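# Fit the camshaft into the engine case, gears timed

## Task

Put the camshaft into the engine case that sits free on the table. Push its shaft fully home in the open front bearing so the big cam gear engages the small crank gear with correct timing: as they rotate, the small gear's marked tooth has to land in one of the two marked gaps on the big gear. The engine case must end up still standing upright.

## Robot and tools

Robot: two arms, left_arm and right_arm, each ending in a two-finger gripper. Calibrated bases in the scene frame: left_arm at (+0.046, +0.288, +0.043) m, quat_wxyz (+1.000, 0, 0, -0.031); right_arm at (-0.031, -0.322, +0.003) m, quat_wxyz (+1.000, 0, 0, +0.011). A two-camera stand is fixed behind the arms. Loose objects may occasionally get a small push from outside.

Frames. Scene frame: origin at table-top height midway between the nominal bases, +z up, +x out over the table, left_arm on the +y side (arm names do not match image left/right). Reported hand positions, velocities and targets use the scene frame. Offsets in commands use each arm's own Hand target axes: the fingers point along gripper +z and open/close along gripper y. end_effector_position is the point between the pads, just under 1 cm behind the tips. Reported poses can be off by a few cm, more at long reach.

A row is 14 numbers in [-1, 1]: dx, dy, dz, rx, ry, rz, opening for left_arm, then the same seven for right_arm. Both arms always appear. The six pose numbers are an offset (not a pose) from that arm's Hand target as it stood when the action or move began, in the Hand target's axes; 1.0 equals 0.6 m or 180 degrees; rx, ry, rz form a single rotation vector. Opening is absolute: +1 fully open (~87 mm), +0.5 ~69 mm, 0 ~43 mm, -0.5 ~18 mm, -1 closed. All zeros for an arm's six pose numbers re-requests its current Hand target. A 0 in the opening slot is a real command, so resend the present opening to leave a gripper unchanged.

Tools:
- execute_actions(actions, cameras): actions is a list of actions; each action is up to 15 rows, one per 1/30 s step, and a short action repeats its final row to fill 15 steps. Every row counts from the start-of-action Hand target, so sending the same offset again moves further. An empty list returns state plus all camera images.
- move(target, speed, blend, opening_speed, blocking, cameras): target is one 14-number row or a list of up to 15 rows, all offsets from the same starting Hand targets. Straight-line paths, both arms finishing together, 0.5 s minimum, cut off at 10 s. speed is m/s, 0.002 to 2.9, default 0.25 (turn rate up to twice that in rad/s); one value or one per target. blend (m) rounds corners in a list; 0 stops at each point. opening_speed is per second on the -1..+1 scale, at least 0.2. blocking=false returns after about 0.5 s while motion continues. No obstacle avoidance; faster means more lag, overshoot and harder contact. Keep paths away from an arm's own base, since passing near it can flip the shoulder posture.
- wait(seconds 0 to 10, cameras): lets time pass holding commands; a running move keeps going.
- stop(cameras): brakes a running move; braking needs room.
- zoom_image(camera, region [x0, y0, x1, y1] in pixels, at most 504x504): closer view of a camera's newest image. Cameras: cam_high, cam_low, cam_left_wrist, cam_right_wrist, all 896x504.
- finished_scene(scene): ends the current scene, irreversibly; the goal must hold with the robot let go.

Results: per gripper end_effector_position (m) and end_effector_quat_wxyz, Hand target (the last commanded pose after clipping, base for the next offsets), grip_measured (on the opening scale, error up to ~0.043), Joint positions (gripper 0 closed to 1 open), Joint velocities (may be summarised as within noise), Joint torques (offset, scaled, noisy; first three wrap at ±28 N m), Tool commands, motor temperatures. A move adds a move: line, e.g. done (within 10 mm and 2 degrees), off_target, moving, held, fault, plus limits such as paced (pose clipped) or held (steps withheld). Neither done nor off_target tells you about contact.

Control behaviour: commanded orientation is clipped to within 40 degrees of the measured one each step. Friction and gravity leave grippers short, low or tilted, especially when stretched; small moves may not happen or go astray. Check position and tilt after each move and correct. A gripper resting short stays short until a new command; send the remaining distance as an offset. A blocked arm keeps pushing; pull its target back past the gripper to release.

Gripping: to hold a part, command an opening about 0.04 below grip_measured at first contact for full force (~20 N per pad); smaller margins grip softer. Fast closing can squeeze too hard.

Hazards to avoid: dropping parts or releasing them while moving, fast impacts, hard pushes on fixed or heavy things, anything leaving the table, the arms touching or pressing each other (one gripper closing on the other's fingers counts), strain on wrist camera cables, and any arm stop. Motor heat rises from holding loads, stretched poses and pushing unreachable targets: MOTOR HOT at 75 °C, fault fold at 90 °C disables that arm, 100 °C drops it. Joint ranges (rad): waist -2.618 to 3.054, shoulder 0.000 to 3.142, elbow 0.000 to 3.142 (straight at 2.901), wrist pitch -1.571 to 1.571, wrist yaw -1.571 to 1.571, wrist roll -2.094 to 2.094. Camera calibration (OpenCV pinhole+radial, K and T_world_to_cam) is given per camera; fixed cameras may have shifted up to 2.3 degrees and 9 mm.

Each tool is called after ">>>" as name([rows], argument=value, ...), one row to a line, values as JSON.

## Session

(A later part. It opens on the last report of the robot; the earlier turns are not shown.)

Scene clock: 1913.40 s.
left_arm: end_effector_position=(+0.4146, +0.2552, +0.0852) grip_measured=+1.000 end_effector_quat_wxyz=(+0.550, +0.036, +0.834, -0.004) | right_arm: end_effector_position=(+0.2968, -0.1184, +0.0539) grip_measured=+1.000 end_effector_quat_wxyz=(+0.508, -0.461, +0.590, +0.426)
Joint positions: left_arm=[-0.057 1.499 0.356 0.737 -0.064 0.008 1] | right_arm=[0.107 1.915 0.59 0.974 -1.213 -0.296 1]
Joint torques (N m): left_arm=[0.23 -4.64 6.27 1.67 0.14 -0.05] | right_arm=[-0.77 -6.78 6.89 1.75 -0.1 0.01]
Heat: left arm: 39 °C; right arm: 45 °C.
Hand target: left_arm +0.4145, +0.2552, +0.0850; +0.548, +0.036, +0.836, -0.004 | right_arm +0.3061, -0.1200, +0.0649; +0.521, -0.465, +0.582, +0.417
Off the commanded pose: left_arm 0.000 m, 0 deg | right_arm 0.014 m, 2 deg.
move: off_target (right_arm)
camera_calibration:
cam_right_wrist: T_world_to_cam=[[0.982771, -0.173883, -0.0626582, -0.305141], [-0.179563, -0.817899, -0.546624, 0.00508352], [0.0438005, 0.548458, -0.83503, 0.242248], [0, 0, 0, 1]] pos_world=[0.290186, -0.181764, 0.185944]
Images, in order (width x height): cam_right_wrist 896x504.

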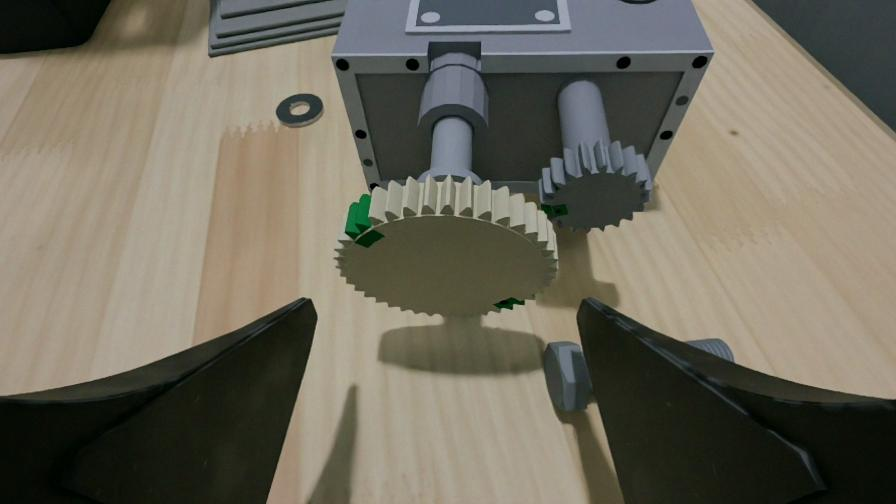

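>>> move(target=[0,0,0,0,0,0,1,-0.010,0.0,0.036,0,0,0,1], speed=0.05, cameras=["cam_right_wrist","cam_high"])

>>> zoom_image(camera="cam_high", region=[390, 210, 480, 280])

Scene clock: 1922.33 s.
left_arm: end_effector_position=(+0.4146, +0.2552, +0.0852) grip_measured=+1.000 end_effector_quat_wxyz=(+0.550, +0.036, +0.834, -0.004) | right_arm: end_effector_position=(+0.3007, -0.1014, +0.0585) grip_measured=+1.000 end_effector_quat_wxyz=(+0.504, -0.460, +0.593, +0.427)
Joint positions: left_arm=[-0.057 1.499 0.356 0.737 -0.064 0.008 1] | right_arm=[0.162 1.915 0.619 0.973 -1.162 -0.255 1]
Joint torques (N m): left_arm=[0.25 -4.48 6.35 1.65 0.13 -0.08] | right_arm=[0.21 -5.72 7.15 2.15 0.05 0.11]
Heat: left arm: 39 °C; right arm: 45 °C.
Hand target: left_arm +0.4145, +0.2552, +0.0850; +0.548, +0.036, +0.836, -0.004 | right_arm +0.3109, -0.0984, +0.0683; +0.521, -0.465, +0.582, +0.417
Off the commanded pose: left_arm 0.000 m, 0 deg | right_arm 0.015 m, 3 deg.
move: off_target (right_arm)
camera_calibration:
cam_right_wrist: T_world_to_cam=[[0.98236, -0.173195, -0.0705211, -0.305064], [-0.183507, -0.820253, -0.541765, 0.0228387], [0.0359859, 0.545149, -0.837566, 0.238768], [0, 0, 0, 1]] pos_world=[0.295281, -0.164266, 0.190844]
Images, in order (width x height): cam_high 896x504, cam_right_wrist 896x504.

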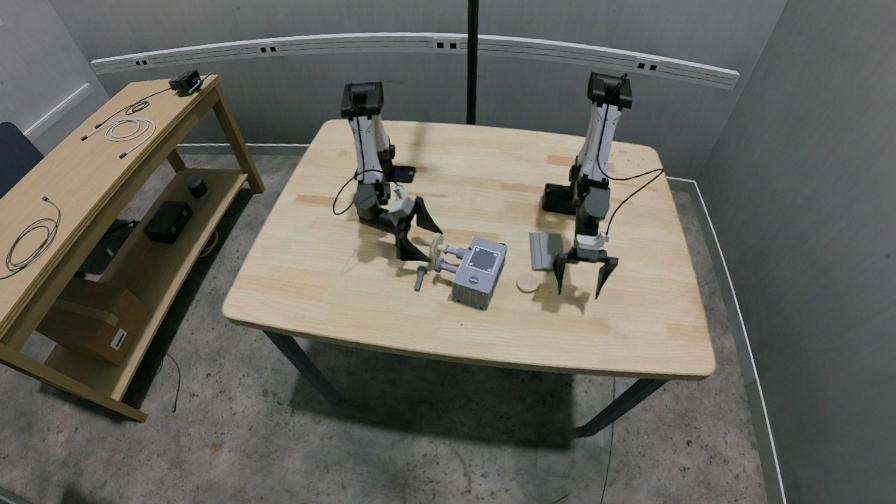

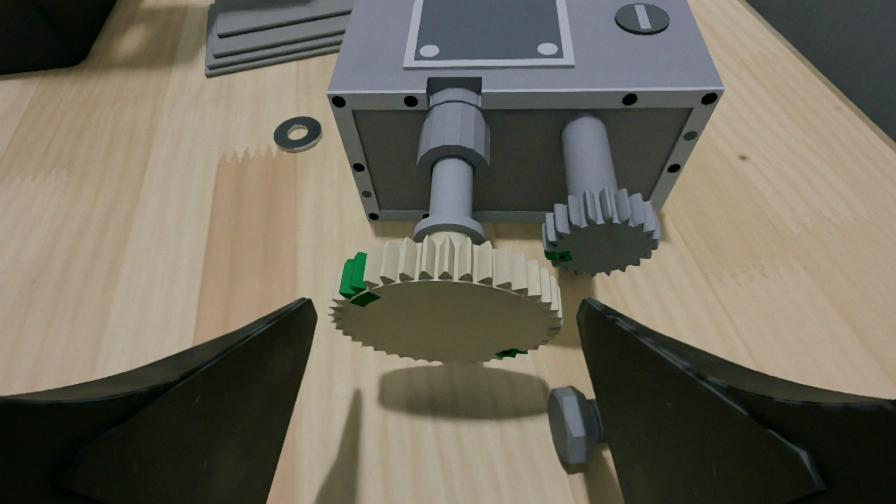

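Scaled by 5.600 from the camera's 896x504 image, which has a finer 1280x720 frame.

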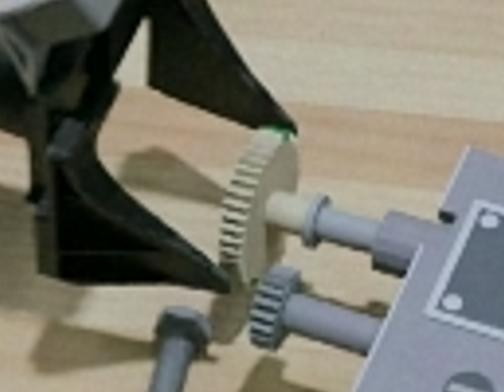

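>>> move(target=[0,0,0,0,0,0,1,0.0165,0.0,0.011,0,0,0,1], speed=0.05, cameras=["cam_right_wrist","cam_high"])

>>> zoom_image(camera="cam_high", region=[390, 210, 480, 280])

Scene clock: 1932.10 s.
left_arm: end_effector_position=(+0.4146, +0.2552, +0.0852) grip_measured=+1.000 end_effector_quat_wxyz=(+0.550, +0.036, +0.834, -0.004) | right_arm: end_effector_position=(+0.3012, -0.0970, +0.0492) grip_measured=+1.000 end_effector_quat_wxyz=(+0.504, -0.460, +0.594, +0.427)
Joint positions: left_arm=[-0.057 1.499 0.356 0.737 -0.064 0.008 1] | right_arm=[0.176 1.959 0.619 1.023 -1.146 -0.245 1]
Joint torques (N m): left_arm=[0.06 -4.59 6.09 1.65 0.11 -0.1] | right_arm=[0.35 -5.22 7.17 2.27 0.06 0.1]
Heat: left arm: 39 °C; right arm: 45 °C.
Hand target: left_arm +0.4145, +0.2552, +0.0850; +0.548, +0.036, +0.836, -0.004 | right_arm +0.3121, -0.0931, +0.0578; +0.521, -0.465, +0.582, +0.417
Off the commanded pose: left_arm 0.000 m, 0 deg | right_arm 0.014 m, 3 deg.
move: off_target (right_arm)
camera_calibration:
cam_right_wrist: T_world_to_cam=[[0.981845, -0.175276, -0.0725198, -0.305498], [-0.186414, -0.820898, -0.539793, 0.0222539], [0.0350813, 0.543512, -0.838668, 0.22868], [0, 0, 0, 1]] pos_world=[0.296077, -0.159568, 0.181644]
Images, in order (width x height): cam_high 896x504, cam_right_wrist 896x504.

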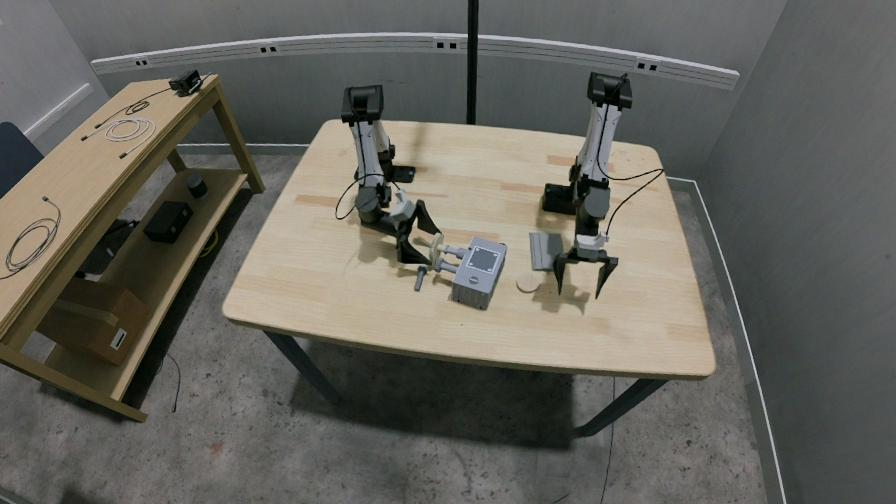

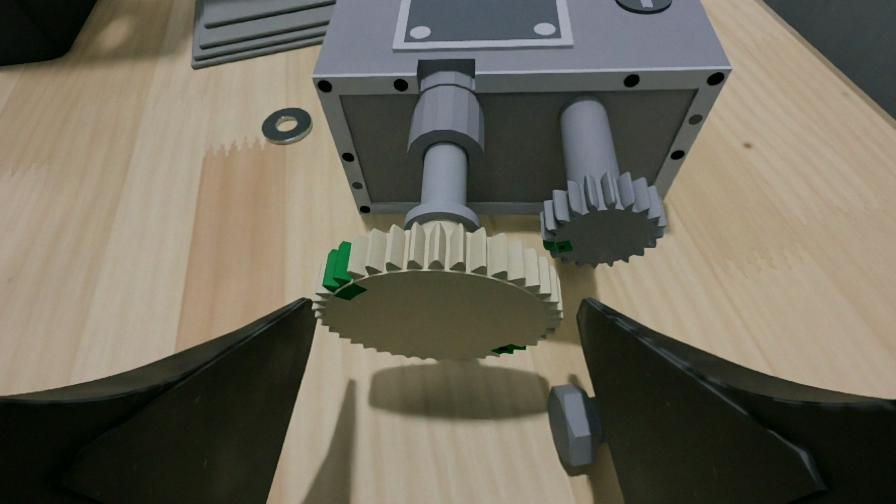

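Scaled by 5.600 from the camera's 896x504 image, which has a finer 1280x720 frame.

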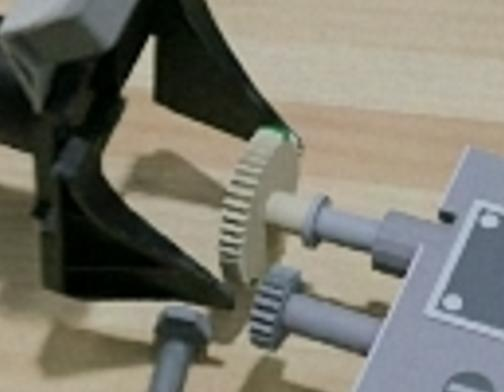

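>>> move([
  [0,0,0,0,0,0,1,-0.002,0.005,0.0,0,0,0,1],
  [0,0,0,0,0,0,1,-0.002,0.005,0.0,0,0,0,0.45],
], speed=0.05, opening_speed=0.3, cameras=["cam_right_wrist","cam_high"])

>>> zoom_image(camera="cam_high", region=[390, 210, 480, 280])

Scene clock: 1946.27 s.
left_arm: end_effector_position=(+0.4146, +0.2552, +0.0852) grip_measured=+1.000 end_effector_quat_wxyz=(+0.550, +0.036, +0.834, -0.004) | right_arm: end_effector_position=(+0.3007, -0.0955, +0.0495) grip_measured=+0.573 end_effector_quat_wxyz=(+0.503, -0.459, +0.594, +0.428)
Joint positions: left_arm=[-0.057 1.499 0.356 0.737 -0.064 0.008 1] | right_arm=[0.181 1.959 0.619 1.027 -1.143 -0.238 0.787]
Joint torques (N m): left_arm=[0.16 -4.67 6.15 1.67 0.13 -0.11] | right_arm=[0.35 -6 6.17 2.25 0.07 0.05]
Heat: left arm: 39 °C; right arm: 45 °C.
Hand target: left_arm +0.4145, +0.2552, +0.0850; +0.548, +0.036, +0.836, -0.004 | right_arm +0.3092, -0.0922, +0.0590; +0.521, -0.465, +0.582, +0.417
Off the commanded pose: left_arm 0.000 m, 0 deg | right_arm 0.013 m, 3 deg.
move: off_target (right_arm); target 2's new opening was sent with right_arm's hand 0.013 m and 3 deg from that target
camera_calibration:
cam_right_wrist: T_world_to_cam=[[0.981761, -0.174375, -0.0757587, -0.304392], [-0.187396, -0.820321, -0.54033, 0.0239435], [0.0320735, 0.544672, -0.838036, 0.229184], [0, 0, 0, 1]] pos_world=[0.295976, -0.158267, 0.181942]
Images, in order (width x height): cam_high 896x504, cam_right_wrist 896x504.

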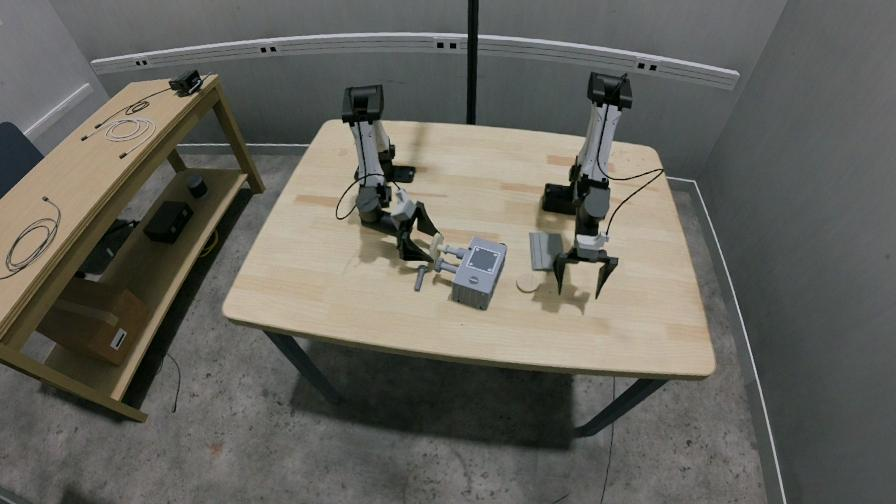

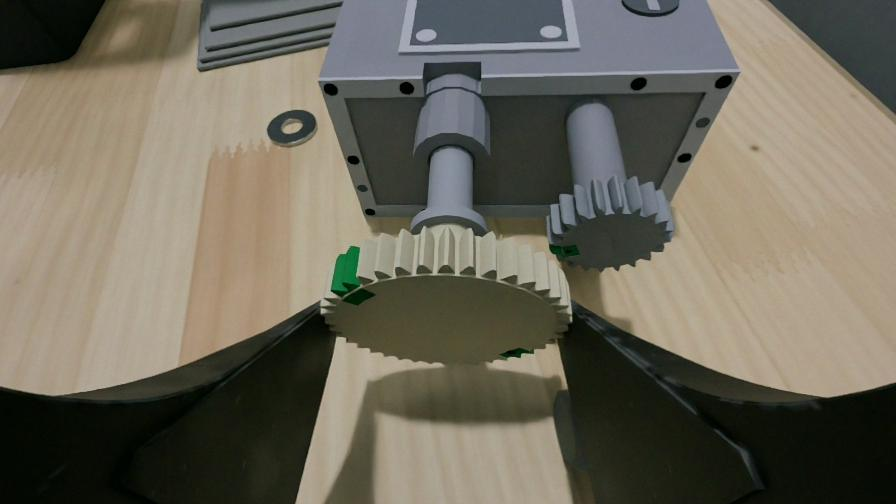

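Scaled by 5.600 from the camera's 896x504 image, which has a finer 1280x720 frame.

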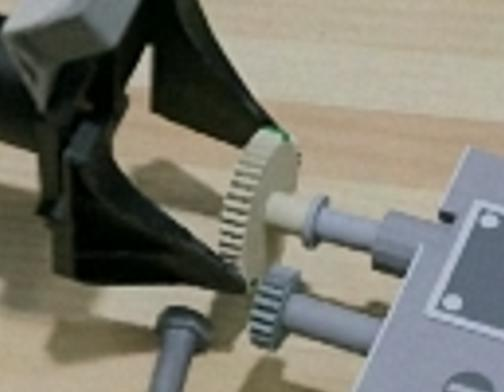

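>>> move(target=[0,0,0,0,0,0,1,0.0,0.0,0.0,0,0,-0.111,0.45], speed=0.15, cameras=["cam_right_wrist","cam_low"])

Scene clock: 1972.13 s.
left_arm: end_effector_position=(+0.4146, +0.2552, +0.0852) grip_measured=+1.000 end_effector_quat_wxyz=(+0.550, +0.036, +0.834, -0.004) | right_arm: end_effector_position=(+0.3034, -0.0964, +0.0486) grip_measured=+0.573 end_effector_quat_wxyz=(+0.559, -0.534, +0.525, +0.356)
Joint positions: left_arm=[-0.057 1.499 0.356 0.737 -0.064 0.008 1] | right_arm=[0.191 1.959 0.581 1.085 -1.133 -0.493 0.787]
Joint torques (N m): left_arm=[0.06 -4.41 6.17 1.67 0.15 -0.06] | right_arm=[1.09 -6.91 4.15 2.23 0.16 -0.79]
Heat: left arm: 39 °C; right arm: 44 °C.
Hand target: left_arm +0.4145, +0.2552, +0.0850; +0.548, +0.036, +0.836, -0.004 | right_arm +0.3092, -0.0923, +0.0590; +0.585, -0.559, +0.492, +0.320
Off the commanded pose: left_arm 0.000 m, 0 deg | right_arm 0.013 m, 7 deg.
move: off_target (right_arm)
camera_calibration:
cam_right_wrist: T_world_to_cam=[[0.97095, -0.139315, 0.194547, -0.313768], [-0.0168999, -0.850931, -0.525006, -0.0321401], [0.238687, 0.506467, -0.828565, 0.161936], [0, 0, 0, 1]] pos_world=[0.265458, -0.153077, 0.178344]
Images, in order (width x height): cam_low 896x504, cam_right_wrist 896x504.

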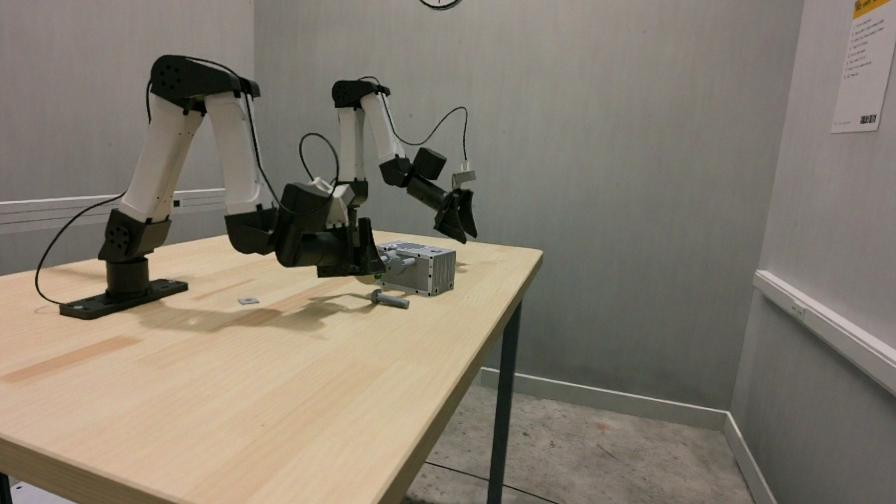

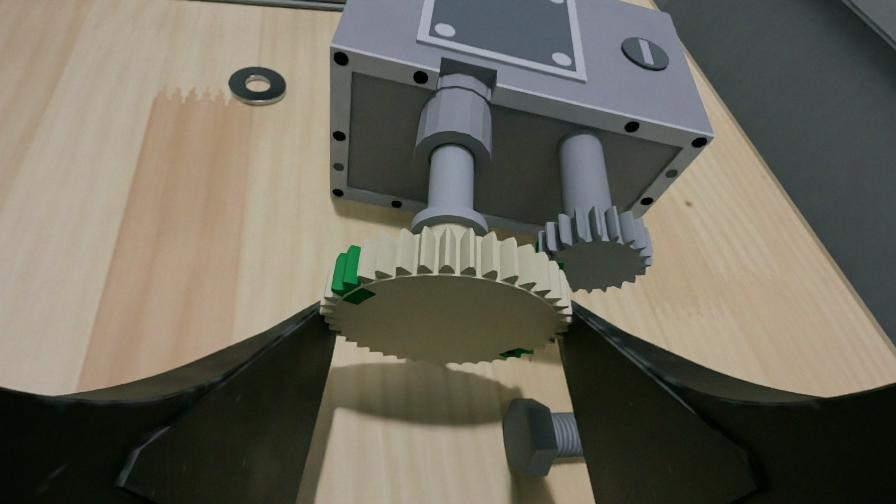

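>>> move(target=[0,0,0,0,0,0,1,-0.003,-0.001,0.0265,0,0,-0.03,0.45], speed=0.04, cameras=["cam_right_wrist","cam_high","cam_low"])

>>> zoom_image(camera="cam_high", region=[400, 215, 480, 275])

Scene clock: 1989.03 s.
left_arm: end_effector_position=(+0.4146, +0.2552, +0.0852) grip_measured=+1.000 end_effector_quat_wxyz=(+0.550, +0.036, +0.834, -0.004) | right_arm: end_effector_position=(+0.3055, -0.0941, +0.0476) grip_measured=+0.573 end_effector_quat_wxyz=(+0.568, -0.546, +0.516, +0.336)
Joint positions: left_arm=[-0.057 1.499 0.356 0.737 -0.064 0.008 1] | right_arm=[0.204 1.959 0.575 1.093 -1.106 -0.542 0.787]
Joint torques (N m): left_arm=[0.13 -4.49 6.32 1.62 0.13 -0.12] | right_arm=[4.11 -5.64 5.68 2.49 0.39 -0.95]
Heat: left arm: 39 °C; right arm: 43 °C.
Hand target: left_arm +0.4145, +0.2552, +0.0850; +0.548, +0.036, +0.836, -0.004 | right_arm +0.3127, -0.0766, +0.0592; +0.600, -0.582, +0.465, +0.292
Off the commanded pose: left_arm 0.000 m, 0 deg | right_arm 0.022 m, 9 deg.
move: off_target (right_arm)
camera_calibration:
cam_right_wrist: T_world_to_cam=[[0.958723, -0.141613, 0.246569, -0.314262], [0.0041413, -0.86011, -0.510092, -0.0387479], [0.284312, 0.490058, -0.82402, 0.143774], [0, 0, 0, 1]] pos_world=[0.260574, -0.148289, 0.176195]
Images, in order (width x height): cam_high 896x504, cam_low 896x504, cam_right_wrist 896x504.

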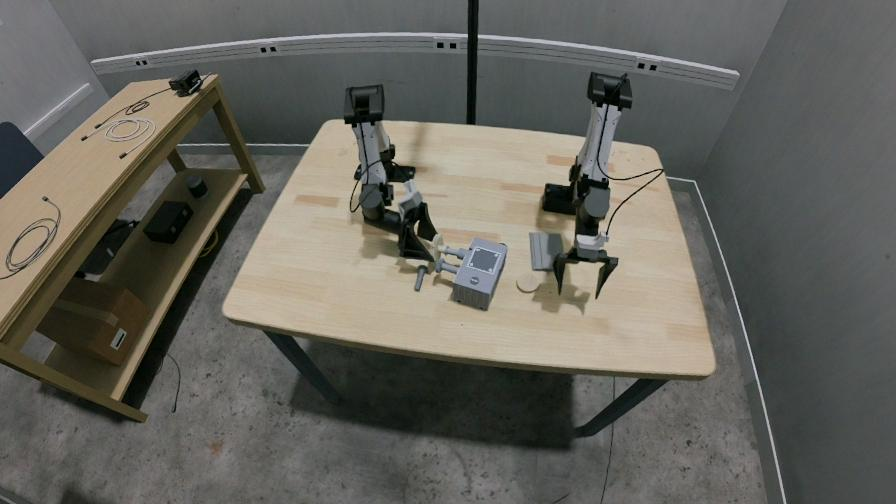

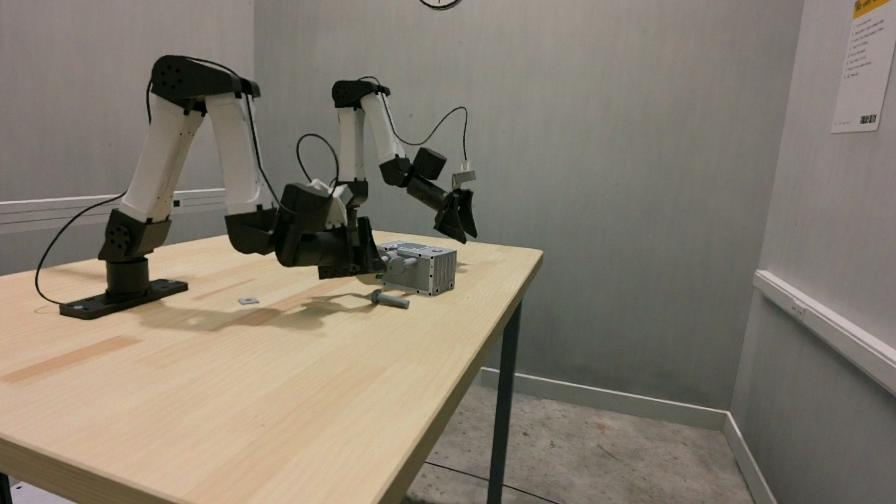

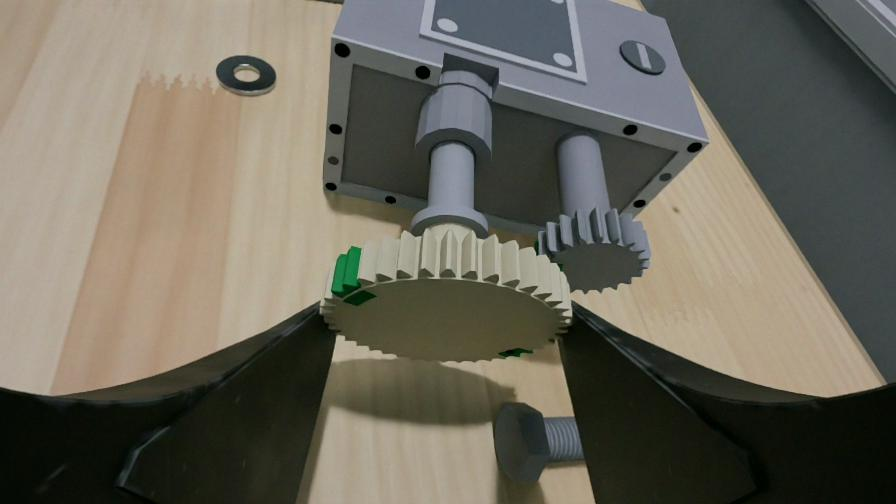

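Scaled by 6.300 from the camera's 896x504 image, which has a finer 1280x720 frame.

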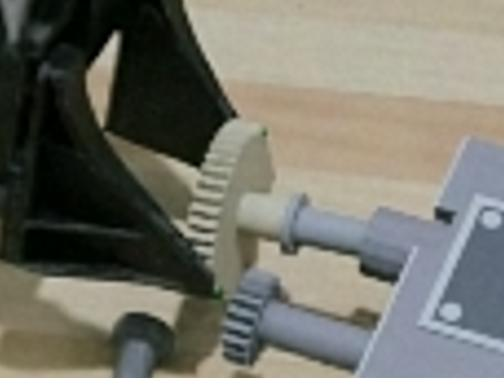

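>>> move(target=[0,0,0,0,0,0,1,-0.016,-0.006,-0.002,0,0,0,0.45], speed=0.03, cameras=["cam_right_wrist","cam_high"])

>>> zoom_image(camera="cam_high", region=[400, 215, 480, 275])

Scene clock: 2005.90 s.
left_arm: end_effector_position=(+0.4146, +0.2552, +0.0852) grip_measured=+1.000 end_effector_quat_wxyz=(+0.550, +0.036, +0.834, -0.004) | right_arm: end_effector_position=(+0.3057, -0.0940, +0.0484) grip_measured=+0.573 end_effector_quat_wxyz=(+0.566, -0.548, +0.520, +0.330)
Joint positions: left_arm=[-0.057 1.499 0.356 0.737 -0.064 0.008 1] | right_arm=[0.21 1.937 0.575 1.049 -1.089 -0.563 0.787]
Joint torques (N m): left_arm=[0.18 -4.49 6.17 1.67 0.14 -0.07] | right_arm=[3.81 -7.43 5.76 2.52 0.21 -0.71]
Heat: left arm: 39 °C; right arm: 43 °C.
Hand target: left_arm +0.4145, +0.2552, +0.0850; +0.548, +0.036, +0.836, -0.004 | right_arm +0.3118, -0.0765, +0.0695; +0.600, -0.582, +0.465, +0.292
Off the commanded pose: left_arm 0.000 m, 0 deg | right_arm 0.028 m, 9 deg.
move: off_target (right_arm)
camera_calibration:
cam_right_wrist: T_world_to_cam=[[0.957475, -0.145525, 0.249128, -0.314692], [-0.00233718, -0.867359, -0.497677, -0.0376337], [0.288508, 0.475931, -0.830815, 0.141958], [0, 0, 0, 1]] pos_world=[0.260266, -0.146, 0.17761]
Images, in order (width x height): cam_high 896x504, cam_right_wrist 896x504.

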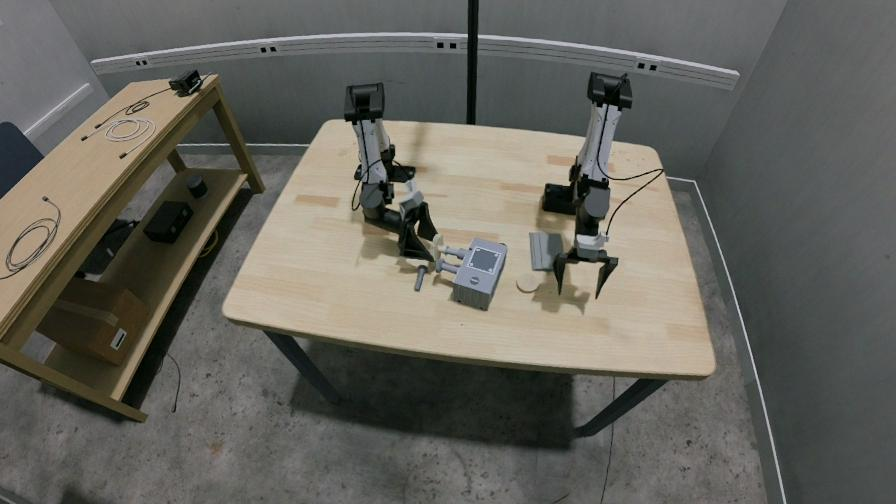

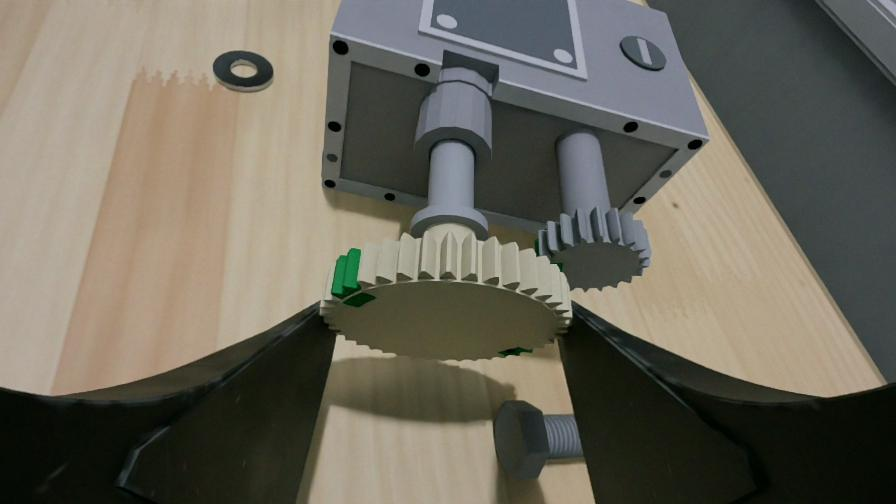

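Scaled by 6.300 from the camera's 896x504 image, which has a finer 1280x720 frame.

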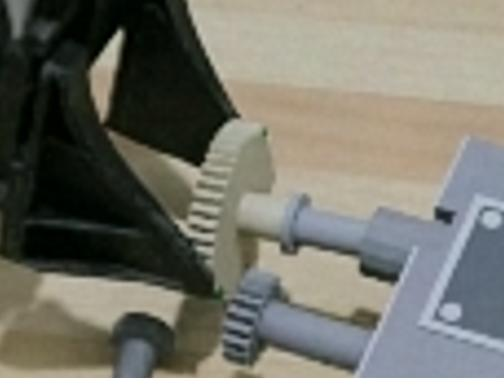

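>>> move([
  [0,0,0,0,0,0,1,-0.005,0.016,-0.02,0,0,0,0.45],
  [0,0,0,0,0,0,1,-0.008,0.015,0.008,0,0,0,0.45],
], speed=0.03, cameras=["cam_right_wrist","cam_high"])

>>> zoom_image(camera="cam_high", region=[400, 215, 480, 275])

>>> zoom_image(camera="cam_right_wrist", region=[330, 40, 660, 370])

Scene clock: 2031.83 s.
left_arm: end_effector_position=(+0.4146, +0.2552, +0.0852) grip_measured=+1.000 end_effector_quat_wxyz=(+0.550, +0.036, +0.834, -0.004) | right_arm: end_effector_position=(+0.3045, -0.0834, +0.0523) grip_measured=+0.573 end_effector_quat_wxyz=(+0.586, -0.570, +0.502, +0.282)
Joint positions: left_arm=[-0.057 1.499 0.356 0.737 -0.064 0.008 1] | right_arm=[0.269 1.907 0.54 1.085 -0.988 -0.637 0.787]
Joint torques (N m): left_arm=[0.06 -4.53 6.17 1.66 0.1 -0.08] | right_arm=[1.61 -5.82 6.87 2.34 -0.48 0.13]
Heat: left arm: 39 °C; right arm: 43 °C.
Hand target: left_arm +0.4145, +0.2552, +0.0850; +0.548, +0.036, +0.836, -0.004 | right_arm +0.3029, -0.0695, +0.0693; +0.600, -0.582, +0.466, +0.293
Off the commanded pose: left_arm 0.000 m, 0 deg | right_arm 0.022 m, 5 deg.
move: off_target (right_arm)
camera_calibration:
cam_right_wrist: T_world_to_cam=[[0.920967, -0.157891, 0.356217, -0.308486], [0.0266797, -0.886519, -0.461922, -0.038671], [0.388727, 0.434919, -0.812242, 0.10563], [0, 0, 0, 1]] pos_world=[0.244076, -0.12893, 0.177822]
Images, in order (width x height): cam_high 896x504, cam_right_wrist 896x504.

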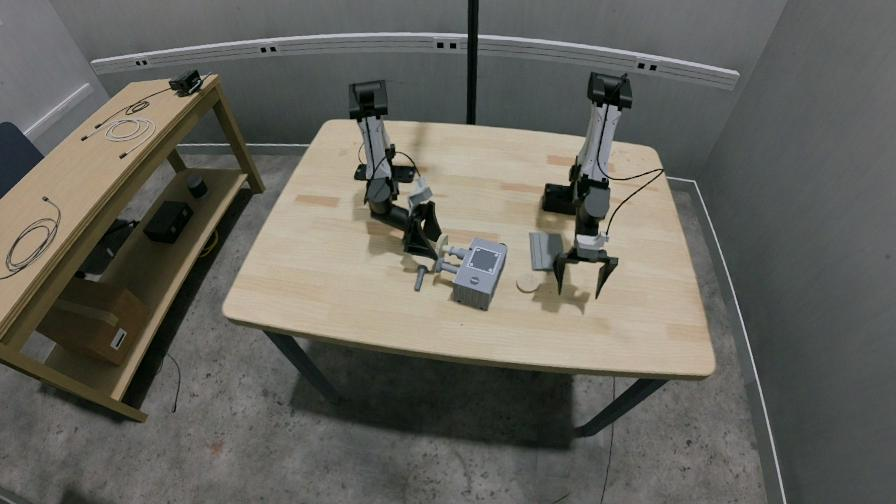

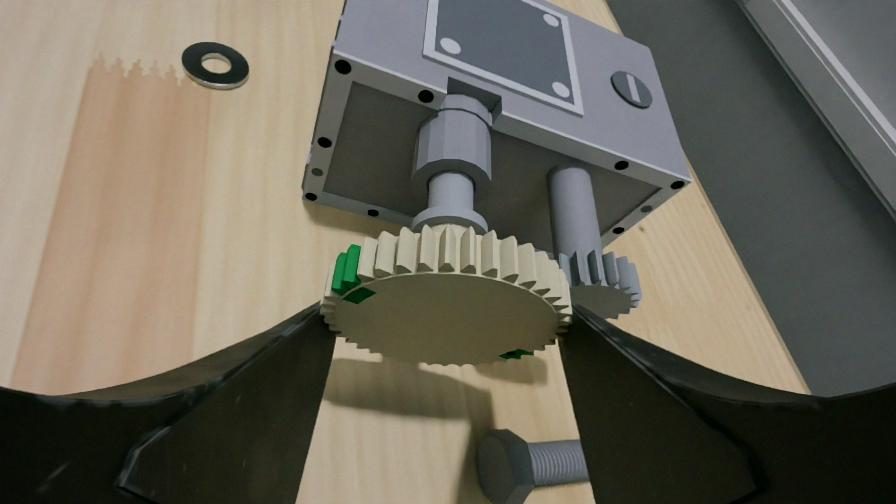

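Scaled by 6.300 from the camera's 896x504 image, which has a finer 1280x720 frame.

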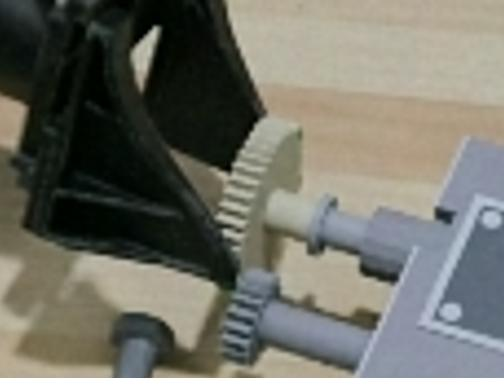

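Scaled by 1.527 from the camera's 896x504 image, which has a finer 1280x720 frame.

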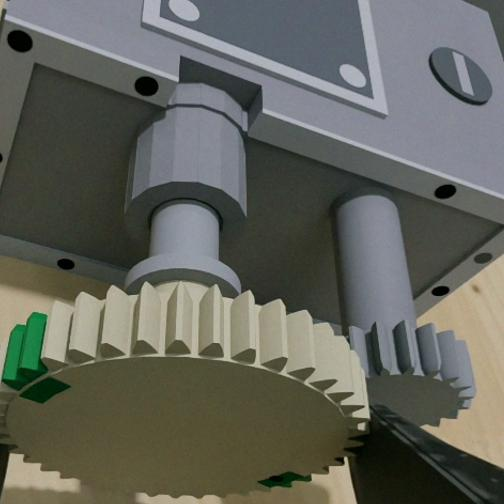

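>>> move([
  [0,0,0,0,0,0,1,0.001,0,-0.018,0,0,0,0.45],
  [0,0,0,0,0,0,1,0.001,0,-0.018,0,0,0,1],
  [0,0,0,0,0,0,1,0.001,0,-0.075,0,0,0,1],
], speed=0.05, opening_speed=1, cameras=["cam_right_wrist","cam_high","cam_low"])

>>> zoom_image(camera="cam_high", region=[400, 215, 480, 275])

>>> zoom_image(camera="cam_right_wrist", region=[300, 100, 660, 400])

Scene clock: 2049.10 s.
left_arm: end_effector_position=(+0.4146, +0.2552, +0.0852) grip_measured=+1.000 end_effector_quat_wxyz=(+0.550, +0.036, +0.834, -0.004) | right_arm: end_effector_position=(+0.2950, -0.1126, +0.0655) grip_measured=+1.000 end_effector_quat_wxyz=(+0.594, -0.577, +0.477, +0.295)
Joint positions: left_arm=[-0.057 1.499 0.356 0.737 -0.064 0.008 1] | right_arm=[0.156 1.839 0.497 1.045 -1.147 -0.691 1]
Joint torques (N m): left_arm=[0.14 -4.55 6.28 1.67 0.11 -0.08] | right_arm=[-0.61 -6.87 4.33 1.76 -0.26 -0.05]
Heat: left arm: 39 °C; right arm: 43 °C.
Hand target: left_arm +0.4145, +0.2552, +0.0850; +0.548, +0.036, +0.836, -0.004 | right_arm +0.2934, -0.1133, +0.0737; +0.600, -0.581, +0.466, +0.293
Off the commanded pose: left_arm 0.000 m, 0 deg | right_arm 0.008 m, 2 deg.
move: done; target 2's new opening was sent with right_arm's hand 0.018 m and 5 deg from that target
camera_calibration:
cam_right_wrist: T_world_to_cam=[[0.917357, -0.125947, 0.377616, -0.30584], [0.0799255, -0.871032, -0.484681, -0.0707195], [0.38996, 0.474807, -0.78898, 0.135364], [0, 0, 0, 1]] pos_world=[0.23343, -0.16439, 0.188014]
Images, in order (width x height): cam_high 896x504, cam_low 896x504, cam_right_wrist 896x504.

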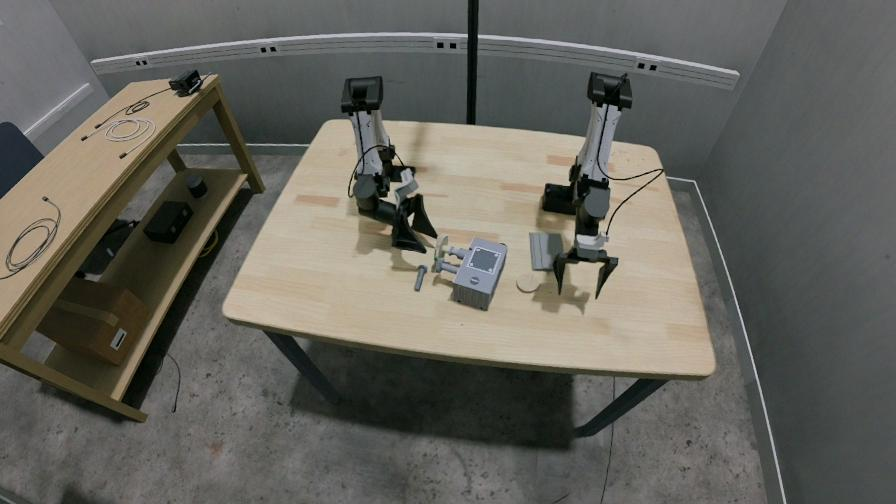

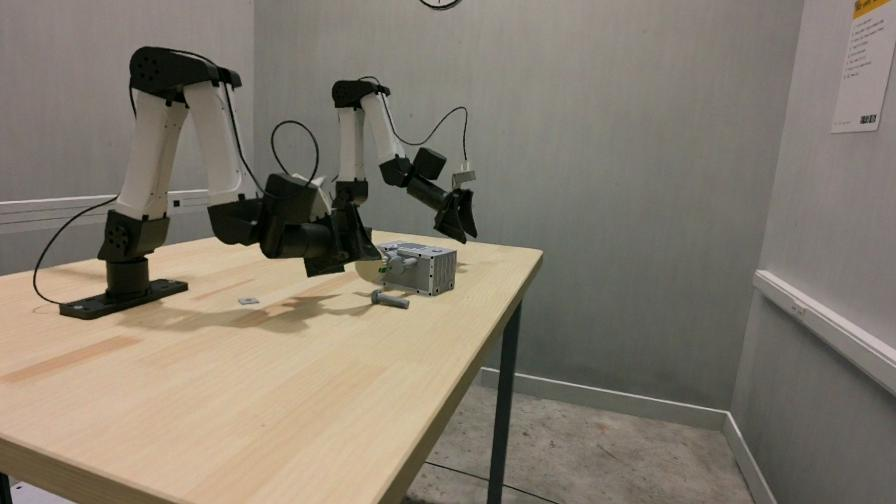

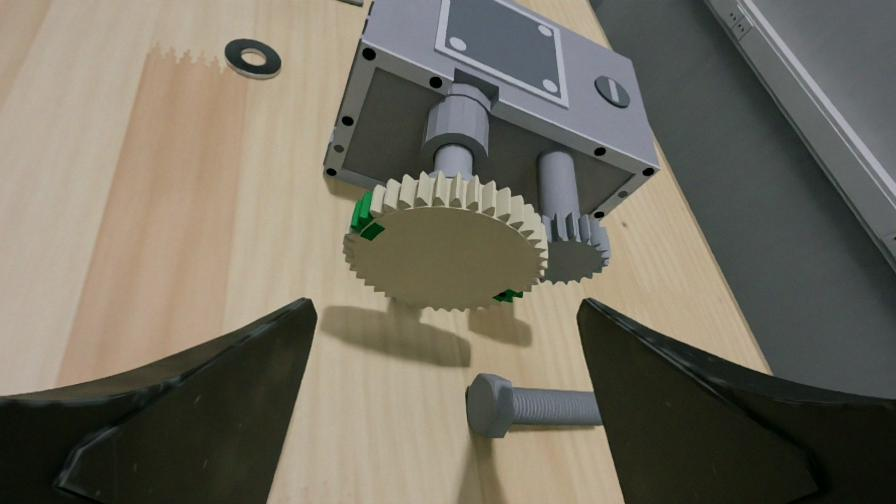

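Scaled by 6.300 from the camera's 896x504 image, which has a finer 1280x720 frame.

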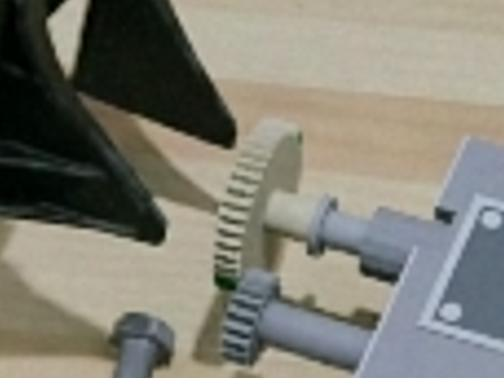

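Scaled by 1.400 from the camera's 896x504 image, which has a finer 1280x720 frame.

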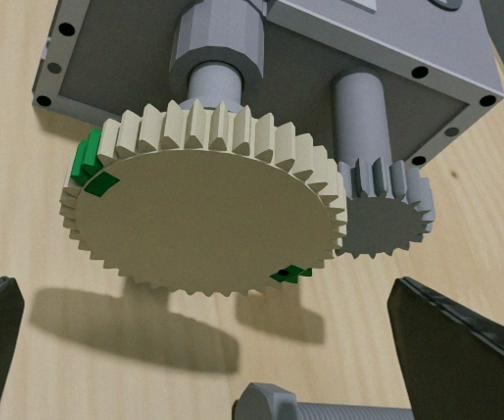

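>>> move(target=[0,0,0,0,0,0,1,-0.01,-0.0085,-0.055,0,0,0.141,1], speed=0.12, cameras=["cam_right_wrist","cam_low"])

>>> zoom_image(camera="cam_right_wrist", region=[340, 120, 640, 320])

>>> zoom_image(camera="cam_low", region=[345, 235, 425, 295])

Scene clock: 2062.17 s.
left_arm: end_effector_position=(+0.4146, +0.2552, +0.0852) grip_measured=+1.000 end_effector_quat_wxyz=(+0.550, +0.036, +0.834, -0.004) | right_arm: end_effector_position=(+0.2820, -0.1443, +0.0700) grip_measured=+1.000 end_effector_quat_wxyz=(+0.509, -0.458, +0.595, +0.421)
Joint positions: left_arm=[-0.057 1.499 0.356 0.737 -0.064 0.008 1] | right_arm=[0.027 1.762 0.539 0.777 -1.27 -0.393 1]
Joint torques (N m): left_arm=[0.1 -4.71 6.05 1.66 0.11 -0.07] | right_arm=[-0.69 -6.69 7.61 1.68 -0.34 0.09]
Heat: left arm: 39 °C; right arm: 42 °C.
Hand target: left_arm +0.4145, +0.2552, +0.0850; +0.548, +0.036, +0.836, -0.004 | right_arm +0.2883, -0.1449, +0.0850; +0.521, -0.465, +0.582, +0.417
Off the commanded pose: left_arm 0.000 m, 0 deg | right_arm 0.016 m, 2 deg.
move: off_target (right_arm)
camera_calibration:
cam_right_wrist: T_world_to_cam=[[0.979693, -0.190301, -0.0631445, -0.295521], [-0.193879, -0.818836, -0.540295, -0.00653629], [0.0511138, 0.541565, -0.839103, 0.267717], [0, 0, 0, 1]] pos_world=[0.274569, -0.206576, 0.20245]
Images, in order (width x height): cam_low 896x504, cam_right_wrist 896x504.

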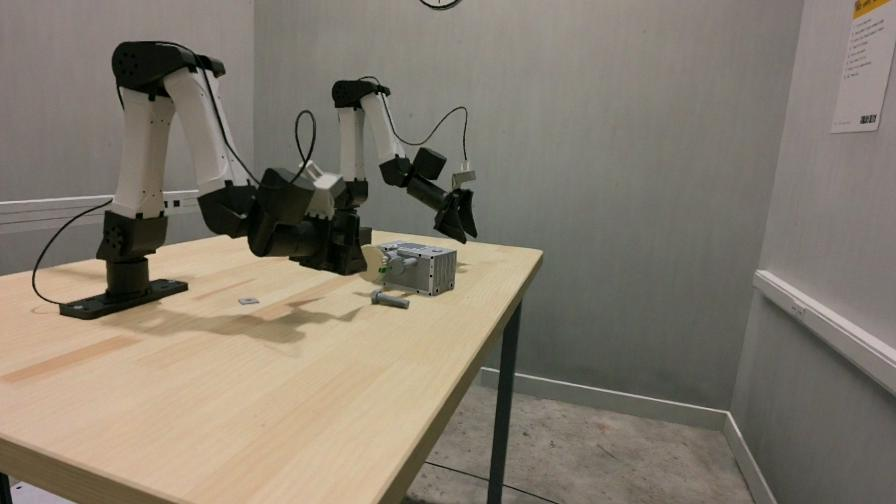

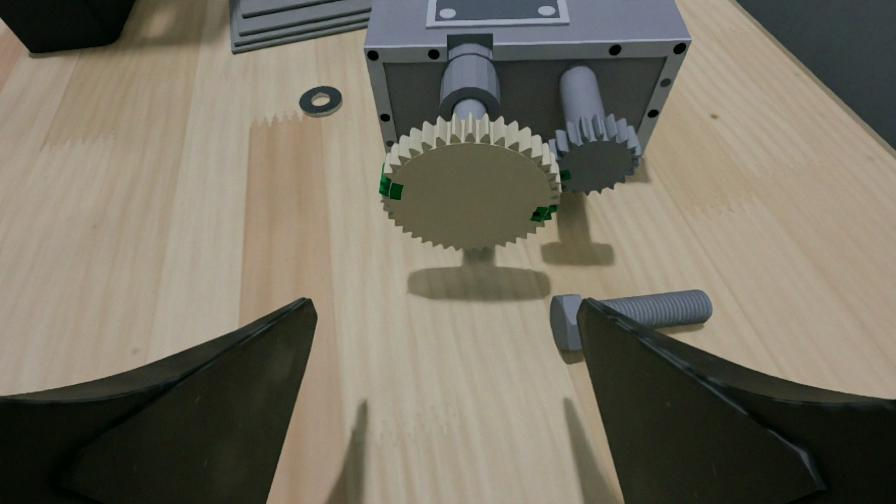

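Scaled by 1.680 from the camera's 896x504 image, which has a finer 1280x720 frame.

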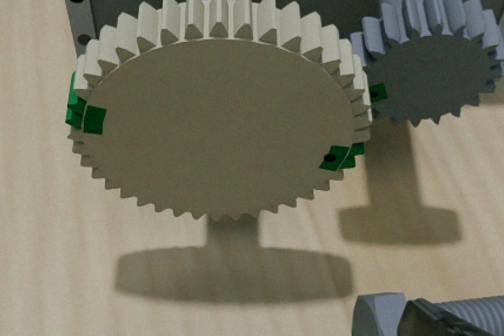

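Scaled by 6.300 from the camera's 896x504 image, which has a finer 1280x720 frame.

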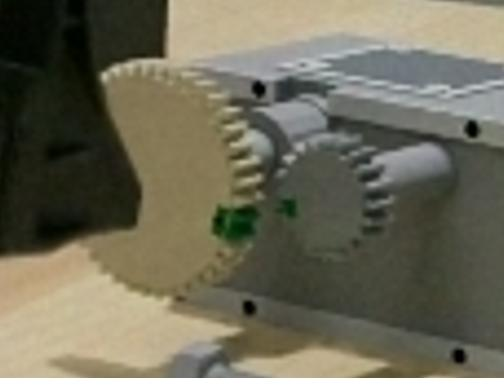

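>>> move(target=[0,0,0,0,0,0,1,0.009,-0.0155,0.058,0,0,0,1], speed=0.08, cameras=["cam_right_wrist"])

Scene clock: 2092.67 s.
left_arm: end_effector_position=(+0.4146, +0.2552, +0.0852) grip_measured=+1.000 end_effector_quat_wxyz=(+0.550, +0.036, +0.834, -0.004) | right_arm: end_effector_position=(+0.2939, -0.1165, +0.0677) grip_measured=+1.000 end_effector_quat_wxyz=(+0.505, -0.459, +0.592, +0.428)
Joint positions: left_arm=[-0.057 1.499 0.356 0.737 -0.064 0.008 1] | right_arm=[0.115 1.845 0.592 0.898 -1.206 -0.29 1]
Joint torques (N m): left_arm=[0.2 -4.59 6.17 1.66 0.17 -0.03] | right_arm=[0.18 -4.71 7.49 2.19 0.03 0.1]
Heat: left arm: 39 °C; right arm: 43 °C.
Hand target: left_arm +0.4145, +0.2552, +0.0850; +0.548, +0.036, +0.836, -0.004 | right_arm +0.3049, -0.1139, +0.0757; +0.521, -0.465, +0.582, +0.417
Off the commanded pose: left_arm 0.000 m, 0 deg | right_arm 0.014 m, 3 deg.
move: off_target (right_arm)
camera_calibration:
cam_right_wrist: T_world_to_cam=[[0.982219, -0.173543, -0.0716108, -0.3003], [-0.184315, -0.818902, -0.543532, 0.0147635], [0.0356839, 0.547066, -0.836328, 0.255069], [0, 0, 0, 1]] pos_world=[0.28858, -0.179565, 0.199841]
Images, in order (width x height): cam_right_wrist 896x504.

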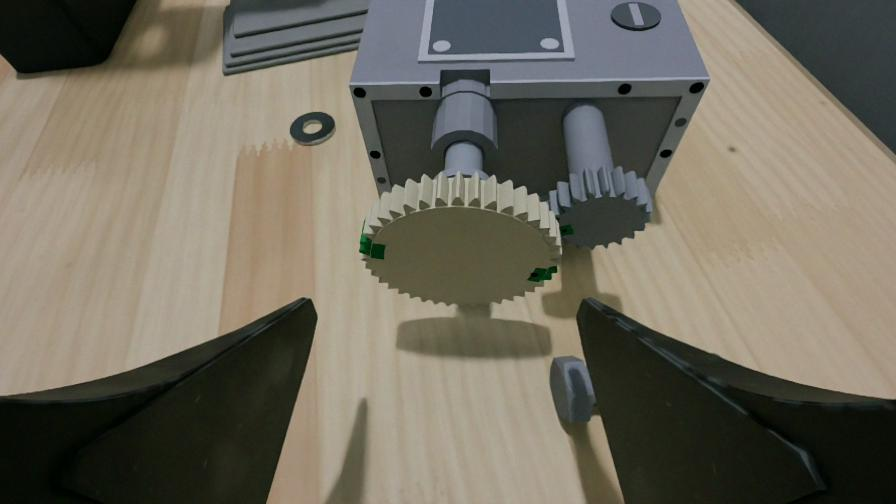

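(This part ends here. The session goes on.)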